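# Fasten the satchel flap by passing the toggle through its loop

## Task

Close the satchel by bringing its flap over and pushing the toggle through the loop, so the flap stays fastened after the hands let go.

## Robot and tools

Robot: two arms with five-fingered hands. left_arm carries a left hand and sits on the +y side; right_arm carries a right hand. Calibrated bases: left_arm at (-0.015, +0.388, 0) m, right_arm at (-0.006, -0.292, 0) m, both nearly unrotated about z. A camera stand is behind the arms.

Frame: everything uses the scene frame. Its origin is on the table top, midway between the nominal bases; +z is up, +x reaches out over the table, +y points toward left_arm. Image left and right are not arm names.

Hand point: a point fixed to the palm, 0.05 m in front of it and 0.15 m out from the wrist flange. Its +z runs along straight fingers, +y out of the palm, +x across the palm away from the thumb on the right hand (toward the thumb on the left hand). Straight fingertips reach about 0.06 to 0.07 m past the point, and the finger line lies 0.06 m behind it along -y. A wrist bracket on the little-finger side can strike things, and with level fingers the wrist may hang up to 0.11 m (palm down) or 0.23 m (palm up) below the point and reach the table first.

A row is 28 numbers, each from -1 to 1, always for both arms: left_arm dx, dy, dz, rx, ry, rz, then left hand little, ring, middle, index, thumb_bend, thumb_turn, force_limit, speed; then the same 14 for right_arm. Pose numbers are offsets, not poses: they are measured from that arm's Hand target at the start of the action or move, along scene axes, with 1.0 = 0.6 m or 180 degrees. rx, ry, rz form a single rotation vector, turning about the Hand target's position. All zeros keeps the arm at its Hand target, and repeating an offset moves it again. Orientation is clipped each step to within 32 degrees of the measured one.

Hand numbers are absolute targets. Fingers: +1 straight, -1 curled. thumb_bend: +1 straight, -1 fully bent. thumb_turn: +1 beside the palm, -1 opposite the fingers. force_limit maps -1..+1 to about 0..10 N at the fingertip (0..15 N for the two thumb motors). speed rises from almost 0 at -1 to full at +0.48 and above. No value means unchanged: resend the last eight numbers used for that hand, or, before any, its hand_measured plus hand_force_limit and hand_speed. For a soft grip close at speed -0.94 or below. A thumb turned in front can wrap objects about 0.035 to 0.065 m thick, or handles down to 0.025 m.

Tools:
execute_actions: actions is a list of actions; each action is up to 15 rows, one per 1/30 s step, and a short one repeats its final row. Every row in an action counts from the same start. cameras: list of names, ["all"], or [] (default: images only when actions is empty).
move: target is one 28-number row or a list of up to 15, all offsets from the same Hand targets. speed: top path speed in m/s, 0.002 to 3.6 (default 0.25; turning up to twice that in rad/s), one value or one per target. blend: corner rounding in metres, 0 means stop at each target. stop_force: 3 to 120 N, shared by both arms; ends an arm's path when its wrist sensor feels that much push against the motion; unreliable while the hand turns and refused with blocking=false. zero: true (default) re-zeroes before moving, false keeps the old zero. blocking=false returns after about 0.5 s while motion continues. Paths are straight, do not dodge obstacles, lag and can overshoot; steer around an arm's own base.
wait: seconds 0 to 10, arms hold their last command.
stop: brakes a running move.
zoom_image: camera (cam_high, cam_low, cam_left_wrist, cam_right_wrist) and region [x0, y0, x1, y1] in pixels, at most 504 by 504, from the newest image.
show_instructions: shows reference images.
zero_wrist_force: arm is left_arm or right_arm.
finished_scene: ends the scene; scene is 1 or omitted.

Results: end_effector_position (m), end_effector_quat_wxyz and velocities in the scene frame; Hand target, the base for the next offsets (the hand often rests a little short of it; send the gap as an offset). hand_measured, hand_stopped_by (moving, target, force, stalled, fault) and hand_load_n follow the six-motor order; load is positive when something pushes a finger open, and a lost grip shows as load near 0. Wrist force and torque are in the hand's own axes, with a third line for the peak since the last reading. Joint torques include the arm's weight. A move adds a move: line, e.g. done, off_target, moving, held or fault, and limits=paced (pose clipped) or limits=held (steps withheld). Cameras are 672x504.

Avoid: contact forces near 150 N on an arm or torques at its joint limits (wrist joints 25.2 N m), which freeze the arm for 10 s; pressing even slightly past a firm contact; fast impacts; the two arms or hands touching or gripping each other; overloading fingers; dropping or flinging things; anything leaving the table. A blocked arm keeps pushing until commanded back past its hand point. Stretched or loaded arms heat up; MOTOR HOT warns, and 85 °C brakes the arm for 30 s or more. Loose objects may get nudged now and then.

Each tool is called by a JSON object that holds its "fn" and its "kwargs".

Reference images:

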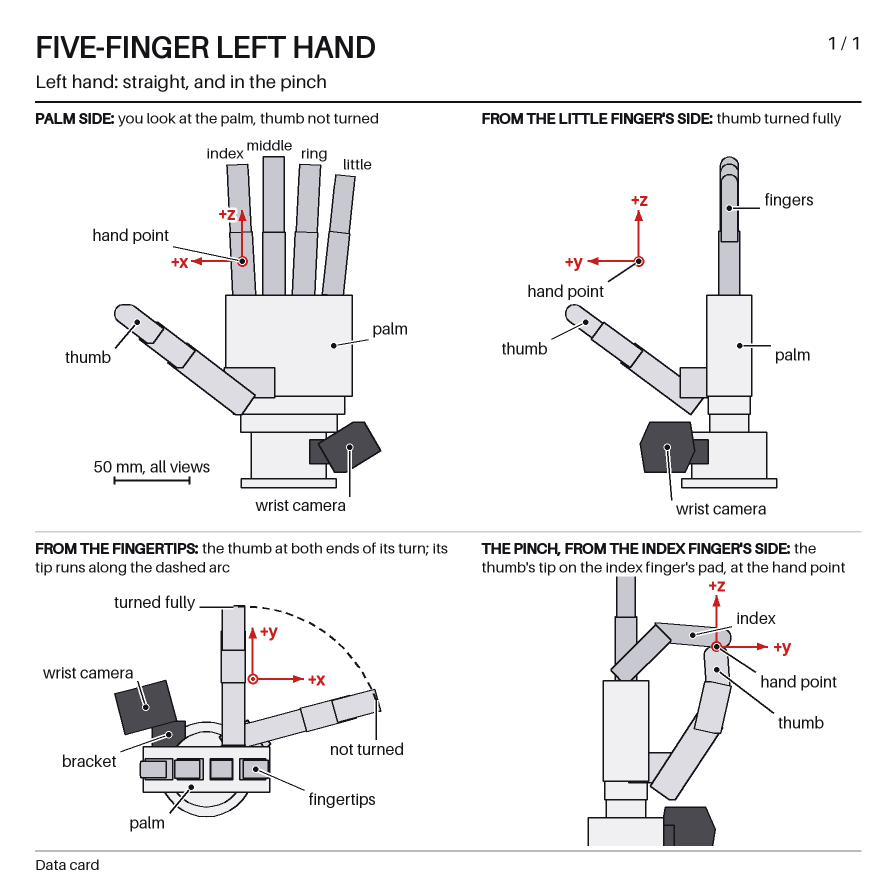

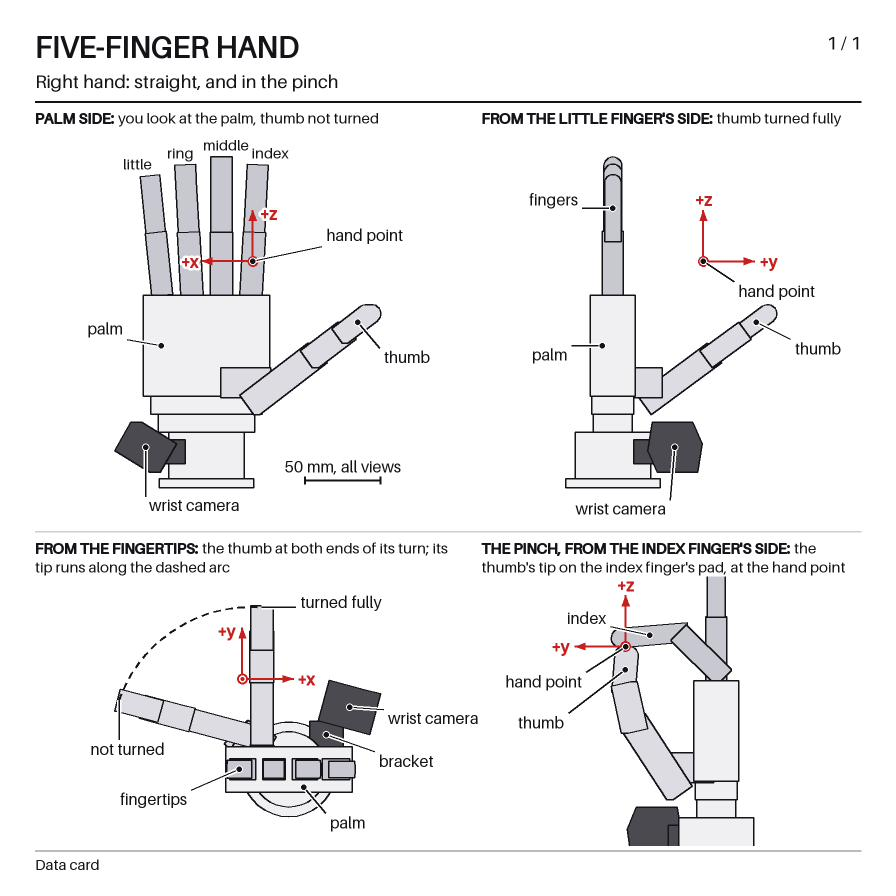

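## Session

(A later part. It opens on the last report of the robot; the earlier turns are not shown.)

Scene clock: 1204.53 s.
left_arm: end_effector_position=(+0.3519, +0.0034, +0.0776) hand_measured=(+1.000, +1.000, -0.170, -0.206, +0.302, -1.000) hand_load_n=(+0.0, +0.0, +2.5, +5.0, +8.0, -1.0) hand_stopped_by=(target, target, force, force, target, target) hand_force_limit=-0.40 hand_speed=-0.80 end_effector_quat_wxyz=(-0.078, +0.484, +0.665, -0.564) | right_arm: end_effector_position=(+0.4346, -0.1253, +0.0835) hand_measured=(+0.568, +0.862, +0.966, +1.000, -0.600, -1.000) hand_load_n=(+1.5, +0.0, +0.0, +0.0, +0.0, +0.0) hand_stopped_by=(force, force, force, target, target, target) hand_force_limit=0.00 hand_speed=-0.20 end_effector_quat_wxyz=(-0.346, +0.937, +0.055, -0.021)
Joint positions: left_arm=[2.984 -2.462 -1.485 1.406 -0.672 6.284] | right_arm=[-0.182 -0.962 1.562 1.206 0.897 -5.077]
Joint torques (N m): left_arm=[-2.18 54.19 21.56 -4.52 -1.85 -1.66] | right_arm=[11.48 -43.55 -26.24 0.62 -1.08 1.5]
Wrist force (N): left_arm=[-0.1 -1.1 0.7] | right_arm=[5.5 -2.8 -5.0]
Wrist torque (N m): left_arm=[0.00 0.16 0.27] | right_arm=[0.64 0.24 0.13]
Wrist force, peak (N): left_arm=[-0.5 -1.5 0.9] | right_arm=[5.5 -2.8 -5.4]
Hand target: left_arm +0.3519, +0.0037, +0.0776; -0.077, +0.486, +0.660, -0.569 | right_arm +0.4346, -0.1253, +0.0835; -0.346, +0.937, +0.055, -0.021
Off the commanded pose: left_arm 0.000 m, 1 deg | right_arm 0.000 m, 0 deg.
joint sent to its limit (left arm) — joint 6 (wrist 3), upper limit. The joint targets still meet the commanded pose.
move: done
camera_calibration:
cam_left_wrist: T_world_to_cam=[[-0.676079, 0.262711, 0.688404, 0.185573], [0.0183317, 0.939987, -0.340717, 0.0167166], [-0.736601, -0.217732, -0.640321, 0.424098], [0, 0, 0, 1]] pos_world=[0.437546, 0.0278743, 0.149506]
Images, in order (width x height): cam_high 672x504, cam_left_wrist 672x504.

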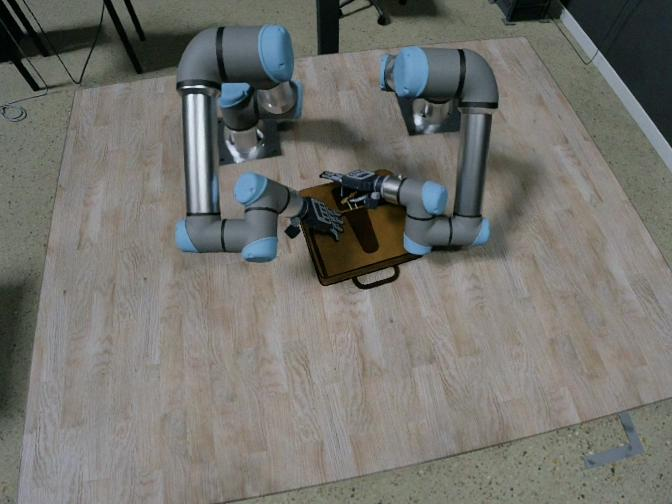

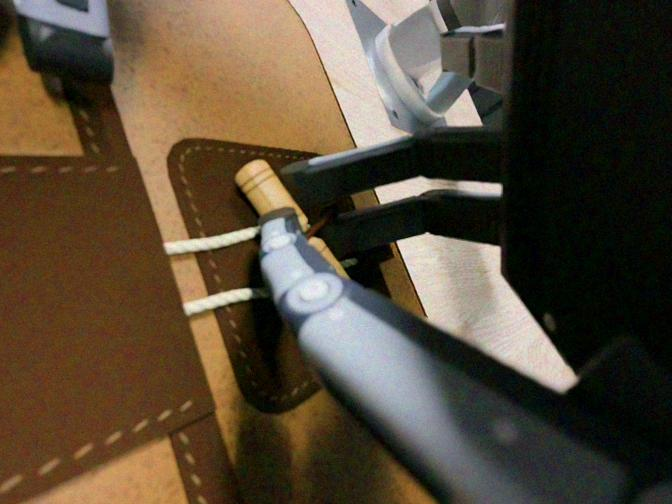

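{"fn": "move", "kwargs": {"target": [[0,0,0,0,0,0,1,1,-0.13,-0.13,0.3,-1,-0.4,-0.93,0,0,0,0,0,0,-1,-1,-1,1,-0.6,-1,0,-0.2],[0,0,0.045,0,0,0,1,1,-0.13,-0.13,0.3,-1,-0.4,-0.93,0,0,0,0,0,0,-1,-1,-1,1,-0.6,-1,0,-0.2]], "speed": [0.02,0.02], "cameras": ["cam_left_wrist","cam_high"]}}

{"fn": "zoom_image", "kwargs": {"camera": "cam_left_wrist", "region": [150, 80, 400, 330]}}

{"fn": "zoom_image", "kwargs": {"camera": "cam_high", "region": [335, 175, 375, 215]}}

Scene clock: 1208.43 s.
left_arm: end_effector_position=(+0.3519, +0.0034, +0.1048) hand_measured=(+1.000, +1.000, -0.130, -0.130, +0.300, -1.000) hand_load_n=(+0.0, +0.0, +0.0, +0.0, +0.0, +0.5) hand_stopped_by=(target, target, target, target, target, target) hand_force_limit=-0.40 hand_speed=-0.93 end_effector_quat_wxyz=(-0.078, +0.484, +0.665, -0.564) | right_arm: end_effector_position=(+0.4346, -0.1253, +0.0835) hand_measured=(+0.568, +0.862, +0.966, +1.000, -0.600, -1.000) hand_load_n=(+1.5, +0.0, +0.0, +0.0, +0.0, +0.0) hand_stopped_by=(force, force, force, target, target, target) hand_force_limit=0.00 hand_speed=-0.20 end_effector_quat_wxyz=(-0.346, +0.937, +0.055, -0.021)
Joint positions: left_arm=[2.984 -2.417 -1.485 1.361 -0.672 6.284] | right_arm=[-0.182 -0.962 1.562 1.206 0.897 -5.077]
Joint torques (N m): left_arm=[6.44 35.14 23.64 -0.93 -1.03 -1.48] | right_arm=[11.04 -42.8 -26.32 0.76 -1.23 1.55]
Wrist force (N): left_arm=[0.3 -0.1 0.7] | right_arm=[5.4 -2.7 -4.9]
Wrist torque (N m): left_arm=[0.06 0.12 0.30] | right_arm=[0.66 0.25 0.14]
Wrist force, peak (N): left_arm=[-0.4 -1.3 1.0] | right_arm=[5.7 -2.7 -5.3]
Hand target: left_arm +0.3519, +0.0037, +0.1046; -0.077, +0.486, +0.660, -0.569 | right_arm +0.4346, -0.1253, +0.0835; -0.346, +0.937, +0.055, -0.021
Off the commanded pose: left_arm 0.000 m, 1 deg | right_arm 0.000 m, 0 deg.
joint sent to its limit (left arm) — joint 6 (wrist 3), upper limit. The joint targets still meet the commanded pose.
move: done
camera_calibration:
cam_left_wrist: T_world_to_cam=[[-0.676029, 0.262662, 0.688471, 0.166775], [0.018261, 0.939997, -0.340692, 0.0261062], [-0.736648, -0.217746, -0.640262, 0.44143], [0, 0, 0, 1]] pos_world=[0.437447, 0.0277743, 0.176705]
Images, in order (width x height): cam_high 672x504, cam_left_wrist 672x504.

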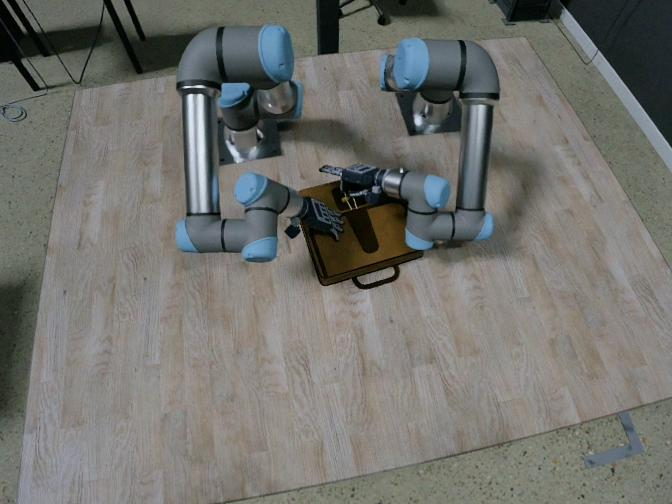

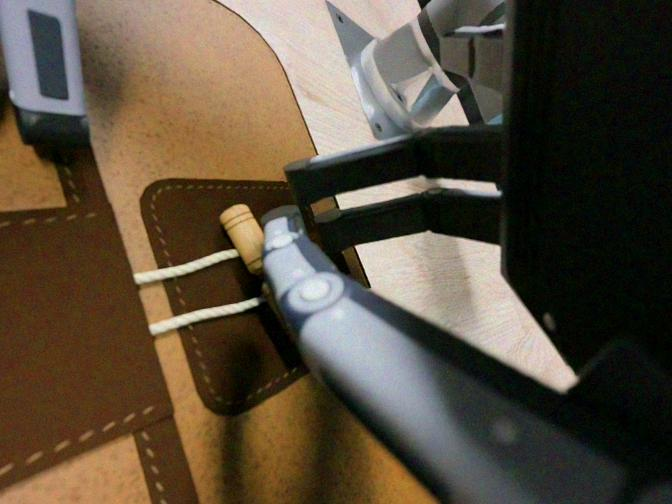

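Scaled by 2.016.

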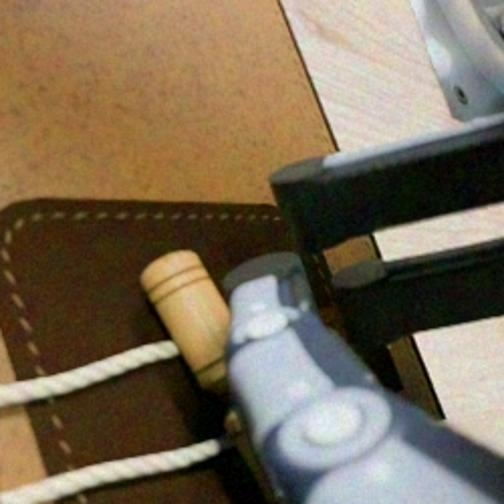

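Scaled by 12.600.

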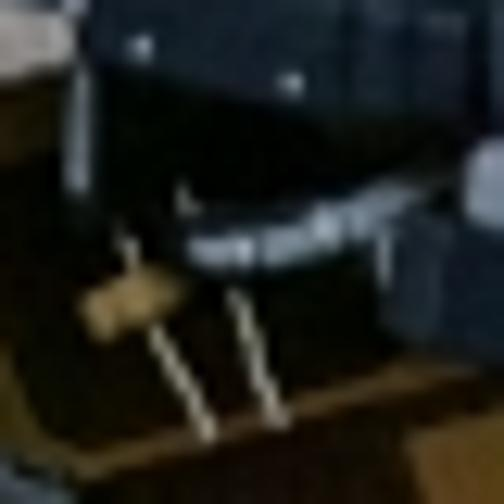

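{"fn": "move", "kwargs": {"target": [[0,0,0.05,0,0,0,1,1,-0.13,-0.13,0.3,-1,-0.4,-0.93,0,0,0,0,0,0,-1,-1,-1,1,-0.6,-1,0,-0.2],[0.005,0.085,0.11,0,0,0.13,1,1,0.3,0.3,0.3,-1,-0.4,-0.5,0,0,0,0,0,0,-1,-1,-1,1,-0.6,-1,0,-0.2]], "speed": [0.05,0.12], "cameras": ["cam_left_wrist","cam_high"]}}

{"fn": "zoom_image", "kwargs": {"camera": "cam_left_wrist", "region": [100, 130, 350, 380]}}

{"fn": "zoom_image", "kwargs": {"camera": "cam_high", "region": [335, 175, 375, 215]}}

Scene clock: 1213.63 s.
left_arm: end_effector_position=(+0.3550, +0.0547, +0.1706) hand_measured=(+1.000, +1.000, +0.300, +0.300, +0.300, -1.000) hand_load_n=(+0.0, +0.0, +0.0, +0.0, +0.0, +0.0) hand_stopped_by=(target, target, target, target, target, target) hand_force_limit=-0.40 hand_speed=-0.50 end_effector_quat_wxyz=(+0.040, +0.342, +0.744, -0.572) | right_arm: end_effector_position=(+0.4346, -0.1253, +0.0835) hand_measured=(+0.568, +0.862, +0.966, +1.000, -0.600, -1.000) hand_load_n=(+2.0, +0.0, +0.0, +0.0, +0.0, +0.0) hand_stopped_by=(force, force, force, target, target, target) hand_force_limit=0.00 hand_speed=-0.20 end_effector_quat_wxyz=(-0.346, +0.937, +0.055, -0.021)
Joint positions: left_arm=[3.168 -2.143 -1.756 1.559 -0.496 6.045] | right_arm=[-0.182 -0.962 1.562 1.206 0.897 -5.077]
Joint torques (N m): left_arm=[-8.92 23.16 23.33 -4.31 -1.45 -0.15] | right_arm=[10.38 -43.71 -25.55 0.77 -1.06 1.65]
Wrist force (N): left_arm=[0.1 -0.4 0.6] | right_arm=[5.5 -2.8 -5.1]
Wrist torque (N m): left_arm=[0.02 0.14 0.34] | right_arm=[0.65 0.24 0.14]
Wrist force, peak (N): left_arm=[-0.3 -0.5 1.4] | right_arm=[5.6 -2.9 -5.3]
Hand target: left_arm +0.3549, +0.0547, +0.1706; +0.040, +0.342, +0.744, -0.572 | right_arm +0.4346, -0.1253, +0.0835; -0.346, +0.937, +0.055, -0.021
Off the commanded pose: left_arm 0.000 m, 0 deg | right_arm 0.000 m, 0 deg.
move: done
camera_calibration:
cam_left_wrist: T_world_to_cam=[[-0.726929, -0.0145077, 0.686559, 0.143671], [-0.350376, 0.867687, -0.352643, 0.137078], [-0.590602, -0.4969, -0.63583, 0.459771], [0, 0, 0, 1]] pos_world=[0.424009, 0.111603, 0.242037]
Images, in order (width x height): cam_high 672x504, cam_left_wrist 672x504.

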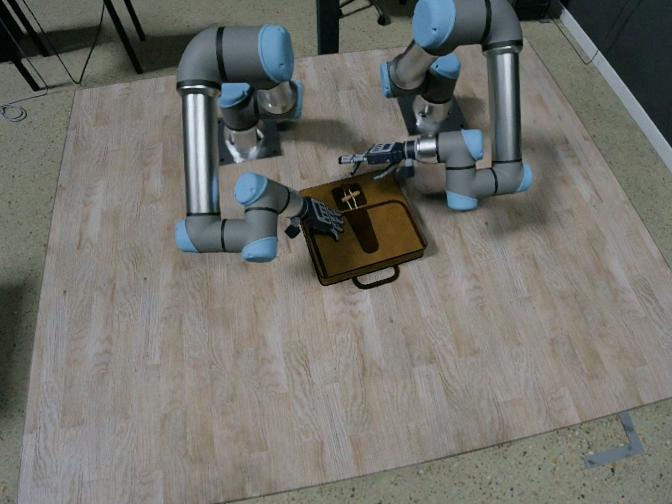

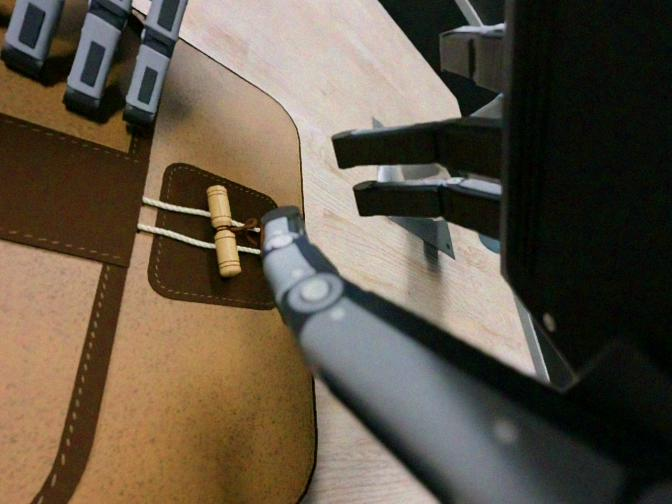

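Scaled by 2.016.

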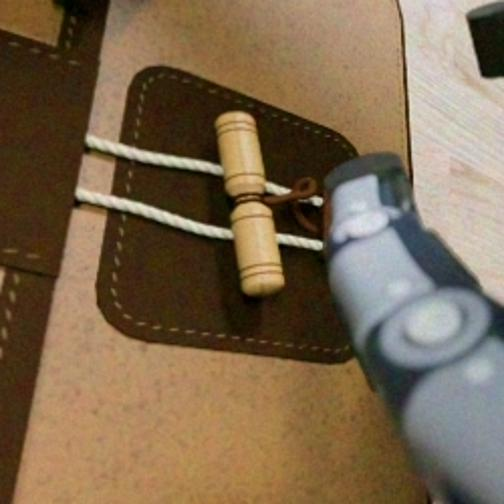

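Scaled by 12.600.

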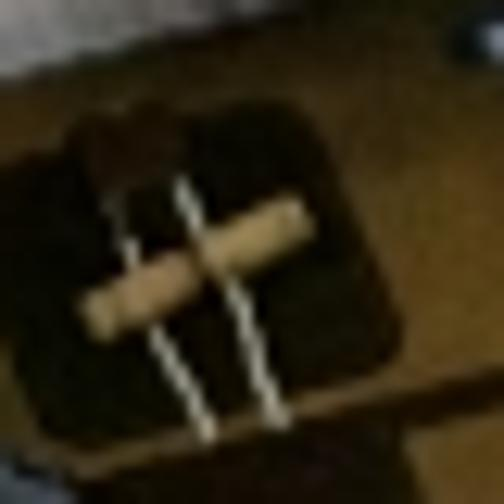

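{"fn": "move", "kwargs": {"target": [[0,0,0,0,0,0,1,1,0.3,0.3,0.3,-1,-0.4,-0.5,0.0025,0,0.0145,0,0,0,-1,-1,-1,1,-0.6,-1,0,-0.2]], "speed": 0.01, "cameras": ["cam_left_wrist","cam_high"]}}

{"fn": "zoom_image", "kwargs": {"camera": "cam_left_wrist", "region": [100, 130, 350, 380]}}

{"fn": "zoom_image", "kwargs": {"camera": "cam_high", "region": [335, 175, 375, 215]}}

Scene clock: 1216.60 s.
left_arm: end_effector_position=(+0.3549, +0.0547, +0.1706) hand_measured=(+1.000, +1.000, +0.300, +0.300, +0.300, -1.000) hand_load_n=(+0.0, +0.0, +0.0, +0.0, +0.0, +0.5) hand_stopped_by=(target, target, target, target, target, target) hand_force_limit=-0.40 hand_speed=-0.50 end_effector_quat_wxyz=(+0.040, +0.342, +0.744, -0.572) | right_arm: end_effector_position=(+0.4361, -0.1253, +0.0923) hand_measured=(+0.568, +0.862, +0.966, +1.000, -0.600, -1.000) hand_load_n=(+0.0, +0.0, +2.5, +0.0, +0.0, +0.0) hand_stopped_by=(force, force, force, target, target, target) hand_force_limit=0.00 hand_speed=-0.20 end_effector_quat_wxyz=(-0.346, +0.937, +0.055, -0.021)
Joint positions: left_arm=[3.168 -2.143 -1.756 1.559 -0.496 6.045] | right_arm=[-0.181 -0.97 1.549 1.226 0.897 -5.077]
Joint torques (N m): left_arm=[-9.9 23.74 21.33 -2.63 -1.03 -1.5] | right_arm=[9.69 -40.46 -23.76 2.28 -2.62 1.85]
Wrist force (N): left_arm=[0.0 -0.4 0.5] | right_arm=[0.5 0.6 -0.7]
Wrist torque (N m): left_arm=[0.02 0.15 0.33] | right_arm=[0.56 -0.42 0.15]
Wrist force, peak (N): left_arm=[-0.2 -0.5 0.7] | right_arm=[5.4 -2.8 -5.4]
Hand target: left_arm +0.3549, +0.0547, +0.1706; +0.040, +0.342, +0.744, -0.572 | right_arm +0.4361, -0.1253, +0.0922; -0.346, +0.937, +0.055, -0.021
Off the commanded pose: left_arm 0.000 m, 0 deg | right_arm 0.000 m, 0 deg.
move: done
camera_calibration:
cam_left_wrist: T_world_to_cam=[[-0.726903, -0.014571, 0.686585, 0.143661], [-0.350429, 0.867686, -0.352592, 0.137089], [-0.590602, -0.4969, -0.63583, 0.459771], [0, 0, 0, 1]] pos_world=[0.42401, 0.111603, 0.242037]
Images, in order (width x height): cam_high 672x504, cam_left_wrist 672x504.

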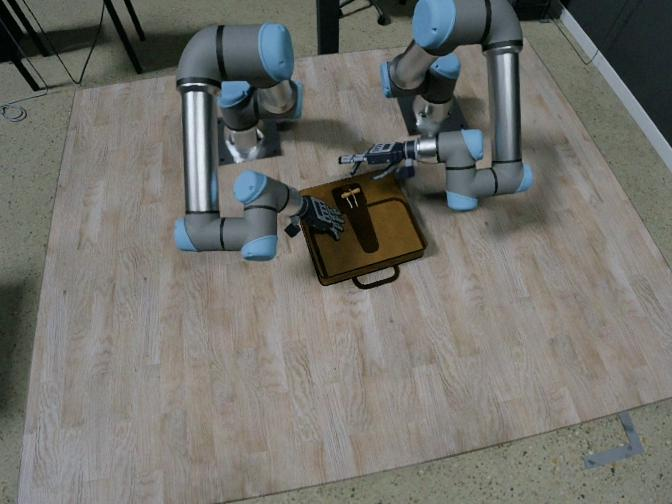

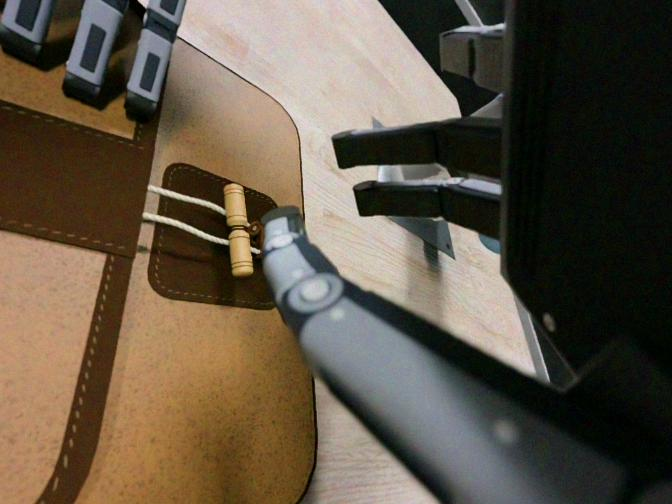

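Scaled by 2.016.

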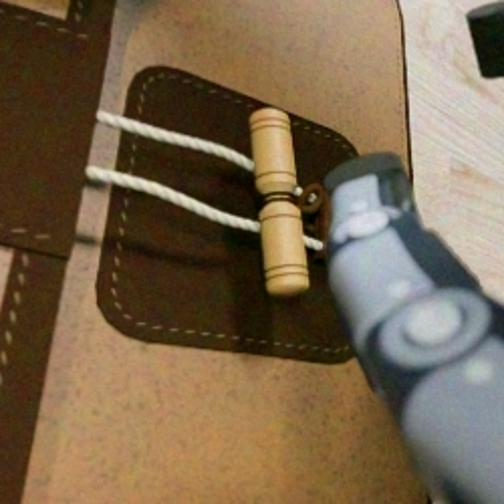

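Scaled by 12.600.

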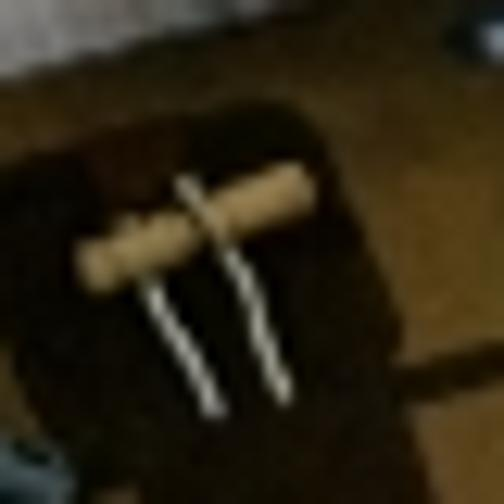

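{"fn": "move", "kwargs": {"target": [[0,0,0,0,0,0,1,1,0.3,0.3,0.3,-1,-0.4,-0.5,0.003,0,0.0133,0,0,0,-1,-1,-1,1,-0.6,-1,0,-0.2]], "speed": 0.01, "cameras": ["cam_left_wrist","cam_high"]}}

{"fn": "zoom_image", "kwargs": {"camera": "cam_left_wrist", "region": [100, 130, 350, 380]}}

{"fn": "zoom_image", "kwargs": {"camera": "cam_high", "region": [335, 175, 375, 215]}}

Scene clock: 1220.03 s.
left_arm: end_effector_position=(+0.3549, +0.0547, +0.1706) hand_measured=(+1.000, +1.000, +0.300, +0.300, +0.300, -1.000) hand_load_n=(+0.0, +0.0, +0.0, +0.0, +0.0, +0.0) hand_stopped_by=(target, target, target, target, target, target) hand_force_limit=-0.40 hand_speed=-0.50 end_effector_quat_wxyz=(+0.040, +0.342, +0.744, -0.572) | right_arm: end_effector_position=(+0.4379, -0.1253, +0.1003) hand_measured=(+0.568, +0.862, +0.966, +1.000, -0.600, -1.000) hand_load_n=(+0.0, +0.0, +3.0, +0.0, +0.0, +0.0) hand_stopped_by=(force, force, force, target, target, target) hand_force_limit=0.00 hand_speed=-0.20 end_effector_quat_wxyz=(-0.346, +0.937, +0.055, -0.021)
Joint positions: left_arm=[3.168 -2.143 -1.756 1.559 -0.496 6.045] | right_arm=[-0.181 -0.977 1.536 1.245 0.897 -5.076]
Joint torques (N m): left_arm=[-9.93 24.04 18.82 -0.88 -0.49 -1.51] | right_arm=[9.22 -41.7 -22.58 2.25 -2.52 1.98]
Wrist force (N): left_arm=[0.0 -0.3 0.5] | right_arm=[0.4 0.0 -0.5]
Wrist torque (N m): left_arm=[0.03 0.14 0.33] | right_arm=[0.53 -0.35 0.01]
Wrist force, peak (N): left_arm=[-0.2 -0.5 0.8] | right_arm=[0.6 0.4 -1.0]
Hand target: left_arm +0.3549, +0.0547, +0.1706; +0.040, +0.342, +0.744, -0.572 | right_arm +0.4379, -0.1253, +0.1002; -0.346, +0.937, +0.055, -0.021
Off the commanded pose: left_arm 0.000 m, 0 deg | right_arm 0.000 m, 0 deg.
move: done
camera_calibration:
cam_left_wrist: T_world_to_cam=[[-0.726903, -0.014571, 0.686585, 0.143661], [-0.350429, 0.867686, -0.352592, 0.137089], [-0.590602, -0.4969, -0.63583, 0.459771], [0, 0, 0, 1]] pos_world=[0.42401, 0.111603, 0.242037]
Images, in order (width x height): cam_high 672x504, cam_left_wrist 672x504.

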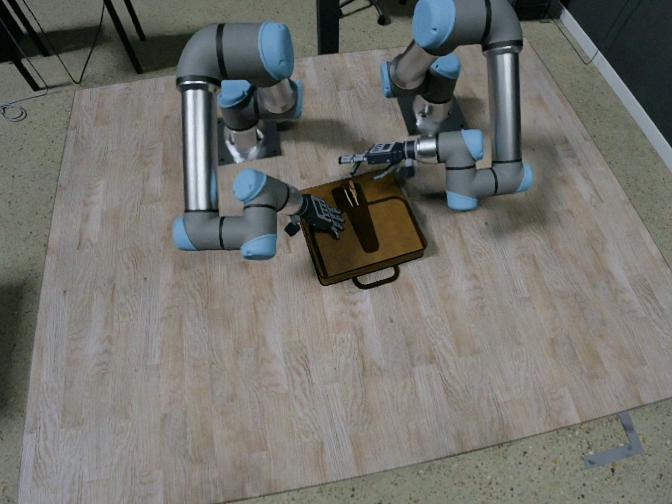

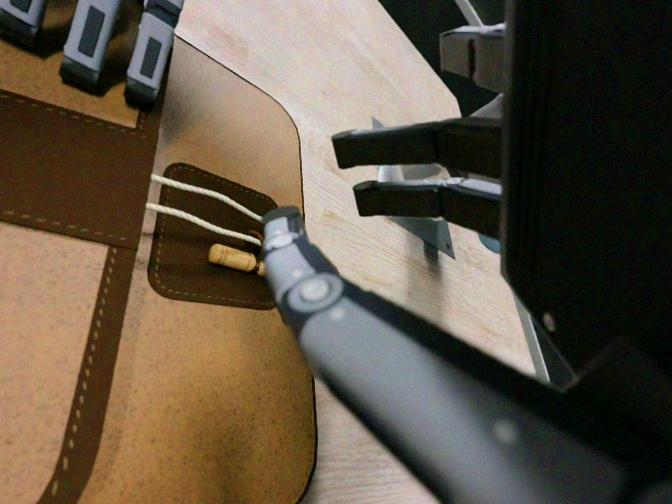

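Scaled by 2.016.

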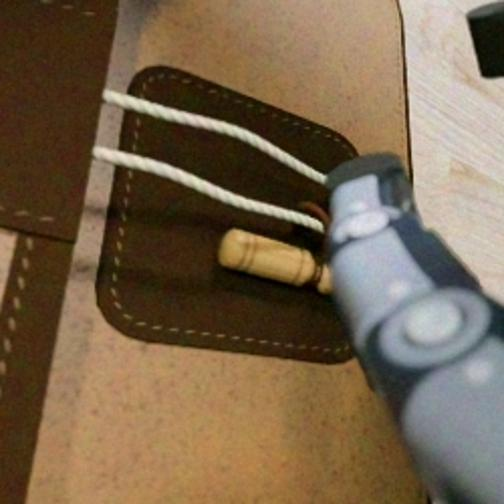

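Scaled by 12.600.

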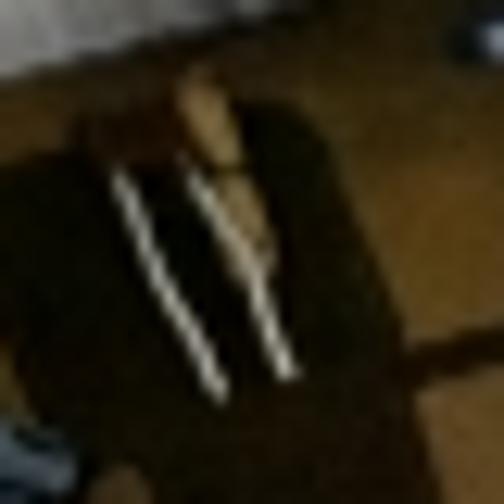

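{"fn": "move", "kwargs": {"target": [[-0.05,-0.035,-0.03,0,0,0.1667,1,1,0.4,0.4,0.3,-1,-0.4,-0.5,-0.0055,0,-0.0283,0,0,0,-1,-1,-1,1,-0.6,-1,0,-0.2]], "speed": 0.06, "stop_force": 9, "cameras": ["cam_left_wrist","cam_high"]}}

{"fn": "zoom_image", "kwargs": {"camera": "cam_left_wrist", "region": [100, 50, 350, 300]}}

{"fn": "zoom_image", "kwargs": {"camera": "cam_high", "region": [335, 175, 375, 215]}}

Scene clock: 1237.63 s.
left_arm: end_effector_position=(+0.3249, +0.0337, +0.1526) hand_measured=(+1.000, +1.000, +0.400, +0.400, +0.300, -1.000) hand_load_n=(+0.0, +0.0, +0.0, +0.0, +0.0, +0.0) hand_stopped_by=(target, target, target, target, target, target) hand_force_limit=-0.40 hand_speed=-0.50 end_effector_quat_wxyz=(+0.187, +0.138, +0.807, -0.542) | right_arm: end_effector_position=(+0.4345, -0.1253, +0.0833) hand_measured=(+0.568, +0.862, +0.966, +1.000, -0.600, -1.000) hand_load_n=(+1.0, +0.0, +0.0, +0.0, +0.0, +0.0) hand_stopped_by=(force, force, force, target, target, target) hand_force_limit=0.00 hand_speed=-0.20 end_effector_quat_wxyz=(-0.346, +0.937, +0.055, -0.021)
Joint positions: left_arm=[3.131 -1.759 -2.011 2.701 -0.4 4.675] | right_arm=[-0.182 -0.961 1.562 1.205 0.897 -5.077]
Joint torques (N m): left_arm=[7.46 11.7 25.69 -1.76 4.16 -1.64] | right_arm=[-4.27 -41.08 -22.38 4.61 1.84 -0.79]
Wrist force (N): left_arm=[-0.3 -0.3 0.8] | right_arm=[6.5 -4.2 -8.1]
Wrist torque (N m): left_arm=[0.04 0.18 0.33] | right_arm=[0.80 0.49 0.07]
Wrist force, peak (N): left_arm=[-0.3 -0.6 1.6] | right_arm=[6.5 -4.4 -8.3]
Hand target: left_arm +0.3249, +0.0337, +0.1526; +0.187, +0.138, +0.807, -0.542 | right_arm +0.4346, -0.1253, +0.0833; -0.346, +0.937, +0.055, -0.021
Off the commanded pose: left_arm 0.000 m, 0 deg | right_arm 0.000 m, 0 deg.
move: contact (right_arm)
camera_calibration:
cam_left_wrist: T_world_to_cam=[[-0.622138, -0.376141, 0.686631, 0.112036], [-0.737417, 0.576132, -0.352545, 0.274018], [-0.262983, -0.725665, -0.635807, 0.321419], [0, 0, 0, 1]] pos_world=[0.356295, 0.117513, 0.224037]
Images, in order (width x height): cam_high 672x504, cam_left_wrist 672x504.

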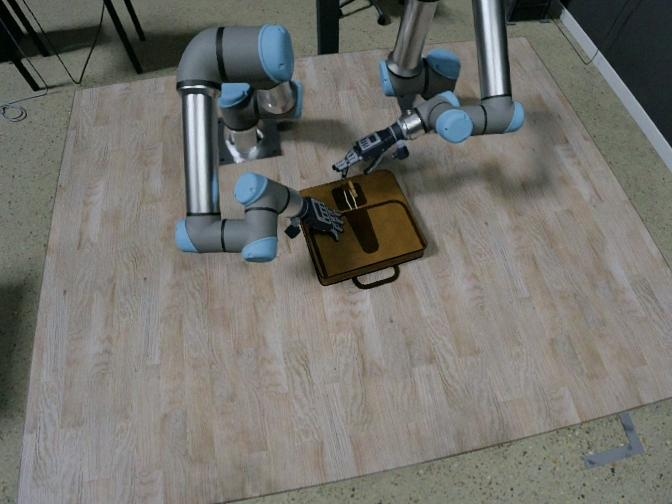

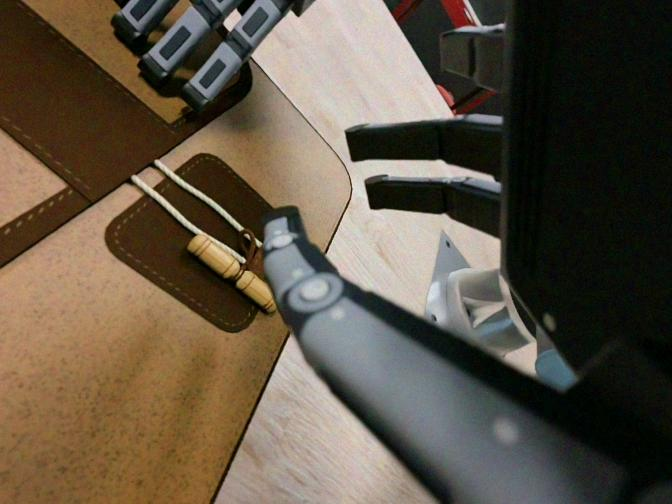

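Scaled by 2.016.

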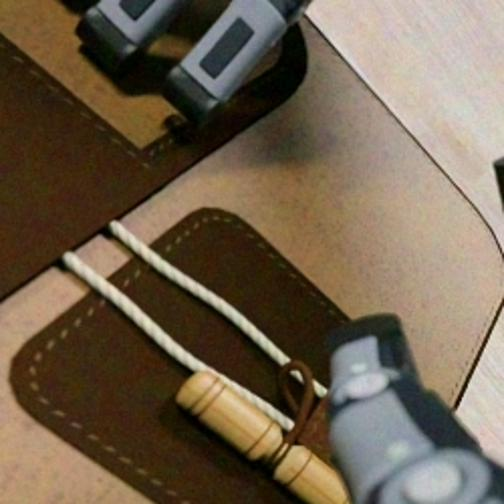

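Scaled by 12.600.

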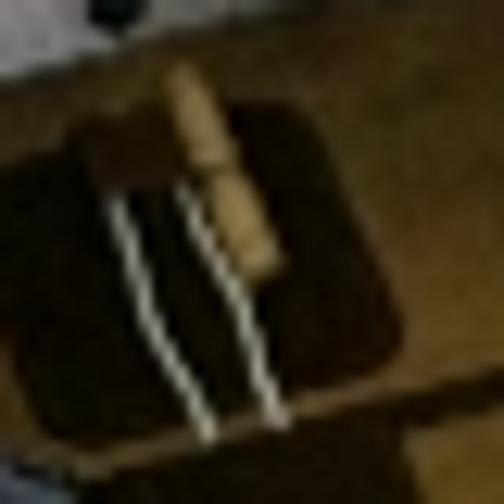

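{"fn": "move", "kwargs": {"target": [[-0.0048,-0.0012,-0.08,0,0,0,1,1,0.2,0.2,0.3,-1,-0.4,-0.5,0,0,0,0,0,0,-1,-1,-1,1,-0.6,-1,0,-0.2]], "speed": 0.08, "cameras": []}}

{"fn": "move", "kwargs": {"target": [[0,0,-0.0343,0,0,0,1,1,0.2,0.2,0.3,-1,-0.4,-0.5,0,0,0,0,0,0,-1,-1,-1,1,-0.6,-1,0,-0.2]], "speed": 0.04, "stop_force": 4, "cameras": ["cam_left_wrist","cam_high"]}}

{"fn": "zoom_image", "kwargs": {"camera": "cam_high", "region": [335, 175, 375, 215]}}

Scene clock: 1242.57 s.
left_arm: end_effector_position=(+0.3220, +0.0330, +0.1046) hand_measured=(+1.000, +1.000, +0.200, +0.200, +0.300, -1.000) hand_load_n=(+0.0, +0.0, +0.0, +0.0, +0.0, +0.5) hand_stopped_by=(target, target, target, target, target, target) hand_force_limit=-0.40 hand_speed=-0.50 end_effector_quat_wxyz=(+0.187, +0.137, +0.807, -0.542) | right_arm: end_effector_position=(+0.4346, -0.1253, +0.0833) hand_measured=(+0.568, +0.862, +0.966, +1.000, -0.600, -1.000) hand_load_n=(+1.5, +0.0, +0.0, +0.0, +0.0, +0.0) hand_stopped_by=(force, force, force, target, target, target) hand_force_limit=0.00 hand_speed=-0.20 end_effector_quat_wxyz=(-0.346, +0.937, +0.055, -0.021)
Joint positions: left_arm=[3.129 -1.833 -2.071 2.841 -0.402 4.669] | right_arm=[-0.182 -0.961 1.562 1.205 0.897 -5.077]
Joint torques (N m): left_arm=[-6.61 31.25 25.09 -3.72 -1.08 0.2] | right_arm=[1.94 -41.76 -25.84 4.35 1.79 0.81]
Wrist force (N): left_arm=[-0.5 -0.5 1.6] | right_arm=[6.3 -4.2 -8.3]
Wrist torque (N m): left_arm=[0.01 0.23 0.42] | right_arm=[0.80 0.50 0.06]
Wrist force, peak (N): left_arm=[-0.3 0.2 1.8] | right_arm=[6.3 -4.3 -8.5]
Hand target: left_arm +0.3221, +0.0330, +0.1046; +0.187, +0.138, +0.807, -0.542 | right_arm +0.4346, -0.1253, +0.0833; -0.346, +0.937, +0.055, -0.021
Off the commanded pose: left_arm 0.000 m, 0 deg | right_arm 0.000 m, 0 deg.
move: done
No camera images: "cameras" was empty.

Scene clock: 1244.10 s.
left_arm: end_effector_position=(+0.3221, +0.0330, +0.0840) hand_measured=(+1.000, +1.000, +0.200, +0.200, +0.300, -1.000) hand_load_n=(+0.0, +0.0, +0.0, +0.0, +0.0, +0.0) hand_stopped_by=(target, target, target, target, target, target) hand_force_limit=-0.40 hand_speed=-0.50 end_effector_quat_wxyz=(+0.187, +0.138, +0.807, -0.542) | right_arm: end_effector_position=(+0.4346, -0.1253, +0.0833) hand_measured=(+0.568, +0.862, +0.966, +1.000, -0.600, -1.000) hand_load_n=(+1.0, +0.0, +0.0, +0.0, +0.0, +0.0) hand_stopped_by=(force, force, force, target, target, target) hand_force_limit=0.00 hand_speed=-0.20 end_effector_quat_wxyz=(-0.346, +0.937, +0.055, -0.021)
Joint positions: left_arm=[3.129 -1.873 -2.089 2.898 -0.402 4.669] | right_arm=[-0.182 -0.961 1.562 1.205 0.897 -5.077]
Joint torques (N m): left_arm=[7 33.89 23.15 -4.32 1.18 -1.69] | right_arm=[4.24 -41.46 -24.75 4.54 1.93 1.26]
Wrist force (N): left_arm=[-0.3 -0.3 1.4] | right_arm=[6.3 -4.1 -8.3]
Wrist torque (N m): left_arm=[0.03 0.21 0.43] | right_arm=[0.81 0.50 0.07]
Wrist force, peak (N): left_arm=[-0.6 -0.9 1.6] | right_arm=[6.5 -4.0 -8.3]
Hand target: left_arm +0.3221, +0.0330, +0.0840; +0.187, +0.138, +0.807, -0.542 | right_arm +0.4346, -0.1253, +0.0833; -0.346, +0.937, +0.055, -0.021
Off the commanded pose: left_arm 0.000 m, 0 deg | right_arm 0.000 m, 0 deg.
move: done
camera_calibration:
cam_left_wrist: T_world_to_cam=[[-0.622205, -0.376147, 0.686567, 0.157105], [-0.737394, 0.576104, -0.352639, 0.248108], [-0.26289, -0.725684, -0.635823, 0.276504], [0, 0, 0, 1]] pos_world=[0.353395, 0.116813, 0.155437]
Images, in order (width x height): cam_high 672x504, cam_left_wrist 672x504.

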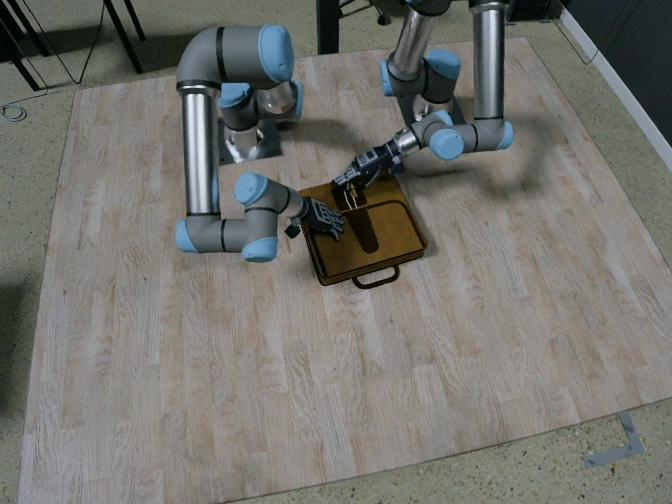

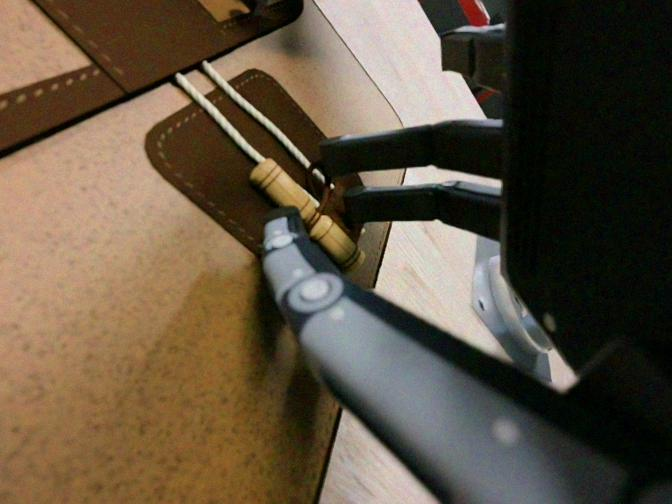

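Scaled by 12.600.

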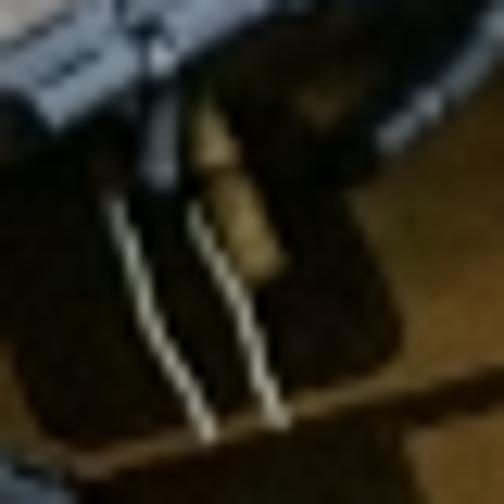

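{"fn": "move", "kwargs": {"target": [[0.01,0,-0.0017,0,0,0,1,1,0.2,0.2,0.3,-1,-0.4,-0.5,0,0,0,0,0,0,-1,-1,-1,1,-0.6,-1,0,-0.2],[0.01,0,-0.0017,0,0,0,1,1,-0.22,-0.22,0.3,-1,-0.4,-0.7,0,0,0,0,0,0,-1,-1,-1,1,-0.6,-1,0,-0.2]], "speed": 0.04, "cameras": ["cam_left_wrist","cam_high"]}}

{"fn": "zoom_image", "kwargs": {"camera": "cam_high", "region": [335, 175, 375, 215]}}

Scene clock: 1247.53 s.
left_arm: end_effector_position=(+0.3281, +0.0330, +0.0830) hand_measured=(+1.000, +1.000, -0.220, -0.220, +0.300, -1.000) hand_load_n=(+0.0, +0.0, +0.5, +0.0, +0.0, +0.0) hand_stopped_by=(target, target, target, target, target, target) hand_force_limit=-0.40 hand_speed=-0.70 end_effector_quat_wxyz=(+0.187, +0.138, +0.807, -0.542) | right_arm: end_effector_position=(+0.4346, -0.1253, +0.0833) hand_measured=(+0.568, +0.862, +0.966, +1.000, -0.600, -1.000) hand_load_n=(+1.5, -0.5, +0.0, +0.0, +0.5, +0.0) hand_stopped_by=(force, force, force, target, target, target) hand_force_limit=0.00 hand_speed=-0.20 end_effector_quat_wxyz=(-0.346, +0.937, +0.055, -0.021)
Joint positions: left_arm=[3.13 -1.886 -2.073 2.895 -0.401 4.671] | right_arm=[-0.182 -0.961 1.562 1.205 0.897 -5.077]
Joint torques (N m): left_arm=[1.9 35.36 3.19 -0.47 3.6 0.6] | right_arm=[8.29 -40.91 -25.16 4.57 1.64 1.35]
Wrist force (N): left_arm=[-0.3 -0.2 1.3] | right_arm=[6.2 -4.2 -8.1]
Wrist torque (N m): left_arm=[0.04 0.20 0.32] | right_arm=[0.78 0.52 0.06]
Wrist force, peak (N): left_arm=[-0.3 -0.8 1.5] | right_arm=[6.3 -4.3 -8.5]
Hand target: left_arm +0.3281, +0.0330, +0.0830; +0.187, +0.138, +0.807, -0.542 | right_arm +0.4346, -0.1253, +0.0833; -0.346, +0.937, +0.055, -0.021
Off the commanded pose: left_arm 0.000 m, 0 deg | right_arm 0.000 m, 0 deg.
move: done
camera_calibration:
cam_left_wrist: T_world_to_cam=[[-0.622138, -0.376141, 0.686631, 0.16149], [-0.737417, 0.576132, -0.352545, 0.25217], [-0.262983, -0.725665, -0.635807, 0.277474], [0, 0, 0, 1]] pos_world=[0.359395, 0.116813, 0.154437]
Images, in order (width x height): cam_high 672x504, cam_left_wrist 672x504.

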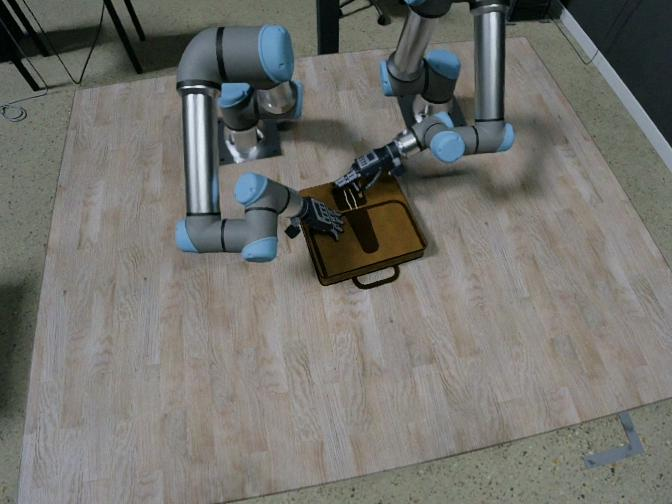

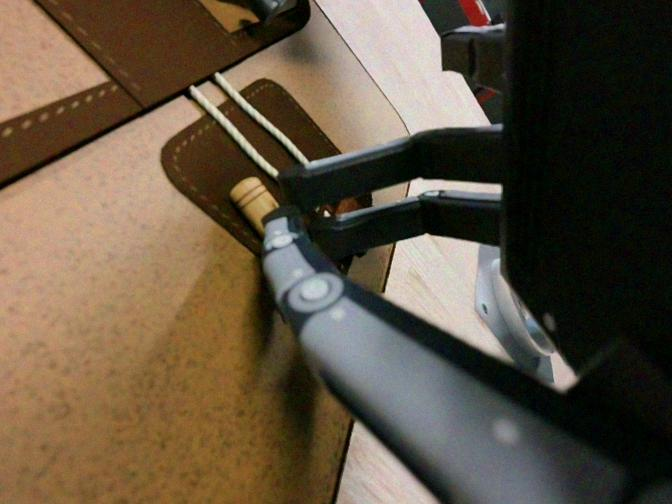

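Scaled by 12.600.

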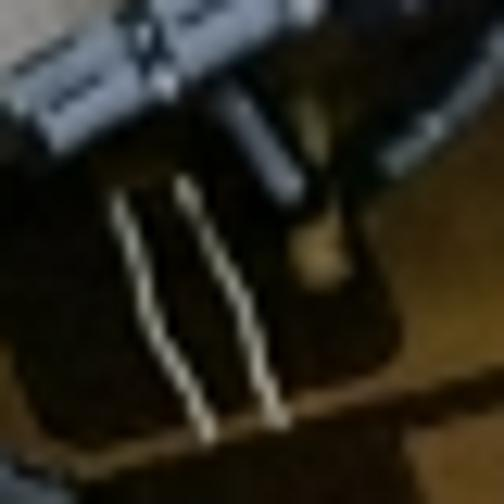

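{"fn": "move", "kwargs": {"target": [[0,0,0.01,0,0,0,1,1,-0.05,-0.05,0.3,-1,-0.5,-0.5,0,0,0,0,0,0,-1,-1,-1,1,-0.6,-1,0,-0.2]], "speed": 0.04, "cameras": ["cam_left_wrist","cam_high"]}}

{"fn": "zoom_image", "kwargs": {"camera": "cam_left_wrist", "region": [150, 80, 380, 310]}}

{"fn": "zoom_image", "kwargs": {"camera": "cam_high", "region": [335, 175, 375, 215]}}

Scene clock: 1249.63 s.
left_arm: end_effector_position=(+0.3281, +0.0330, +0.0891) hand_measured=(+1.000, +1.000, -0.050, -0.050, +0.300, -1.000) hand_load_n=(-0.5, +0.0, +0.0, +0.0, +0.0, +0.0) hand_stopped_by=(target, target, target, target, target, target) hand_force_limit=-0.50 hand_speed=-0.50 end_effector_quat_wxyz=(+0.187, +0.137, +0.807, -0.542) | right_arm: end_effector_position=(+0.4346, -0.1253, +0.0833) hand_measured=(+0.568, +0.862, +0.966, +1.000, -0.600, -1.000) hand_load_n=(+1.0, +0.0, +0.0, +0.0, +0.0, +0.0) hand_stopped_by=(force, force, force, target, target, target) hand_force_limit=0.00 hand_speed=-0.20 end_effector_quat_wxyz=(-0.346, +0.937, +0.055, -0.021)
Joint positions: left_arm=[3.13 -1.874 -2.068 2.878 -0.401 4.671] | right_arm=[-0.182 -0.961 1.562 1.205 0.897 -5.077]
Joint torques (N m): left_arm=[-9.11 19.14 17.67 -1.1 1.94 -0.06] | right_arm=[9.4 -41.73 -25.16 4.82 1.75 1.58]
Wrist force (N): left_arm=[-0.4 -0.6 1.4] | right_arm=[6.3 -4.3 -8.4]
Wrist torque (N m): left_arm=[-0.01 0.22 0.33] | right_arm=[0.79 0.50 0.07]
Wrist force, peak (N): left_arm=[-0.5 -0.4 1.7] | right_arm=[6.3 -4.2 -8.4]
Hand target: left_arm +0.3281, +0.0330, +0.0890; +0.187, +0.138, +0.807, -0.542 | right_arm +0.4346, -0.1253, +0.0833; -0.346, +0.937, +0.055, -0.021
Off the commanded pose: left_arm 0.000 m, 0 deg | right_arm 0.000 m, 0 deg.
move: done
camera_calibration:
cam_left_wrist: T_world_to_cam=[[-0.622138, -0.376141, 0.686631, 0.157302], [-0.737417, 0.576132, -0.352545, 0.254321], [-0.262983, -0.725665, -0.635807, 0.281352], [0, 0, 0, 1]] pos_world=[0.359395, 0.116813, 0.160537]
Images, in order (width x height): cam_high 672x504, cam_left_wrist 672x504.

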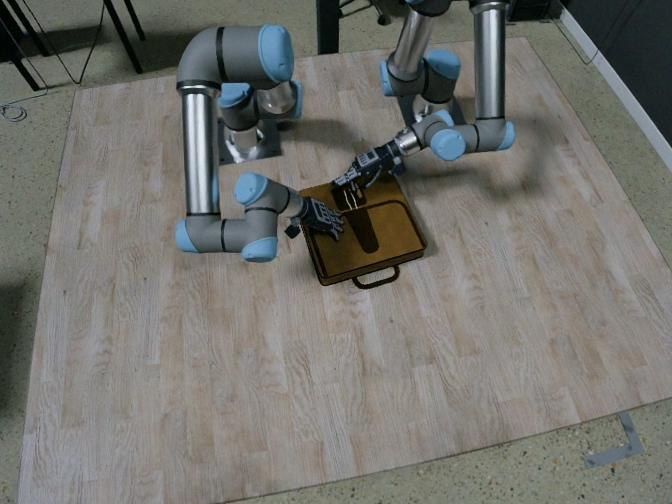

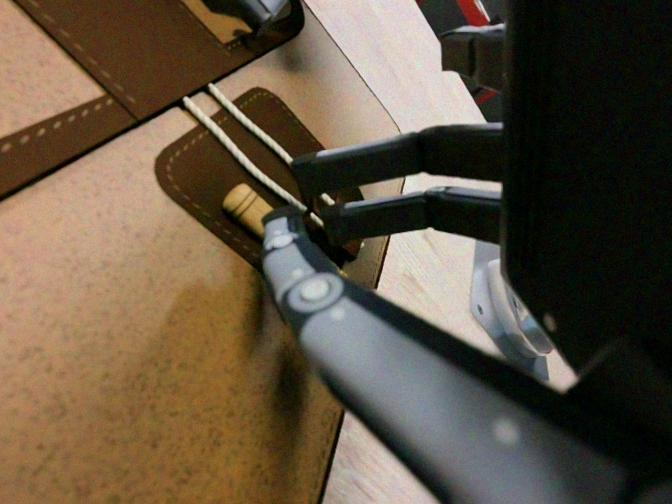

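Scaled by 2.191.

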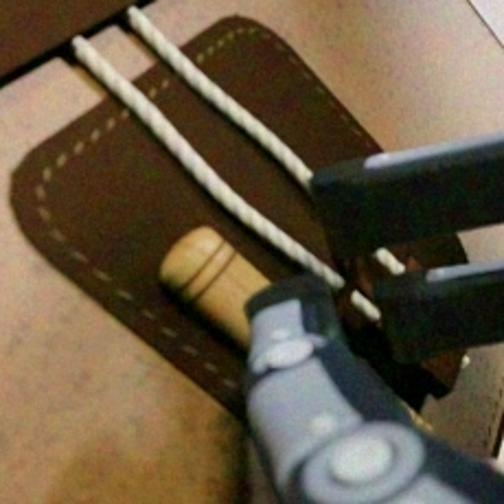

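Scaled by 12.600.

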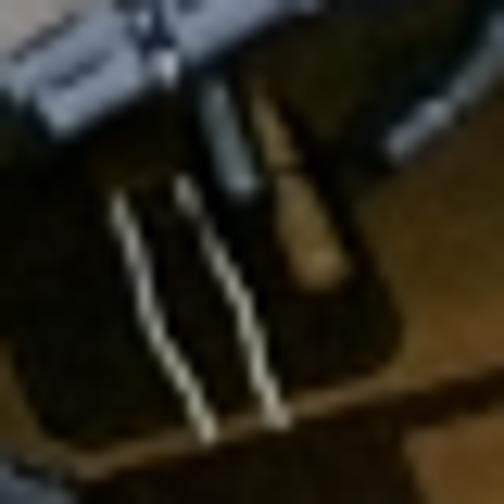

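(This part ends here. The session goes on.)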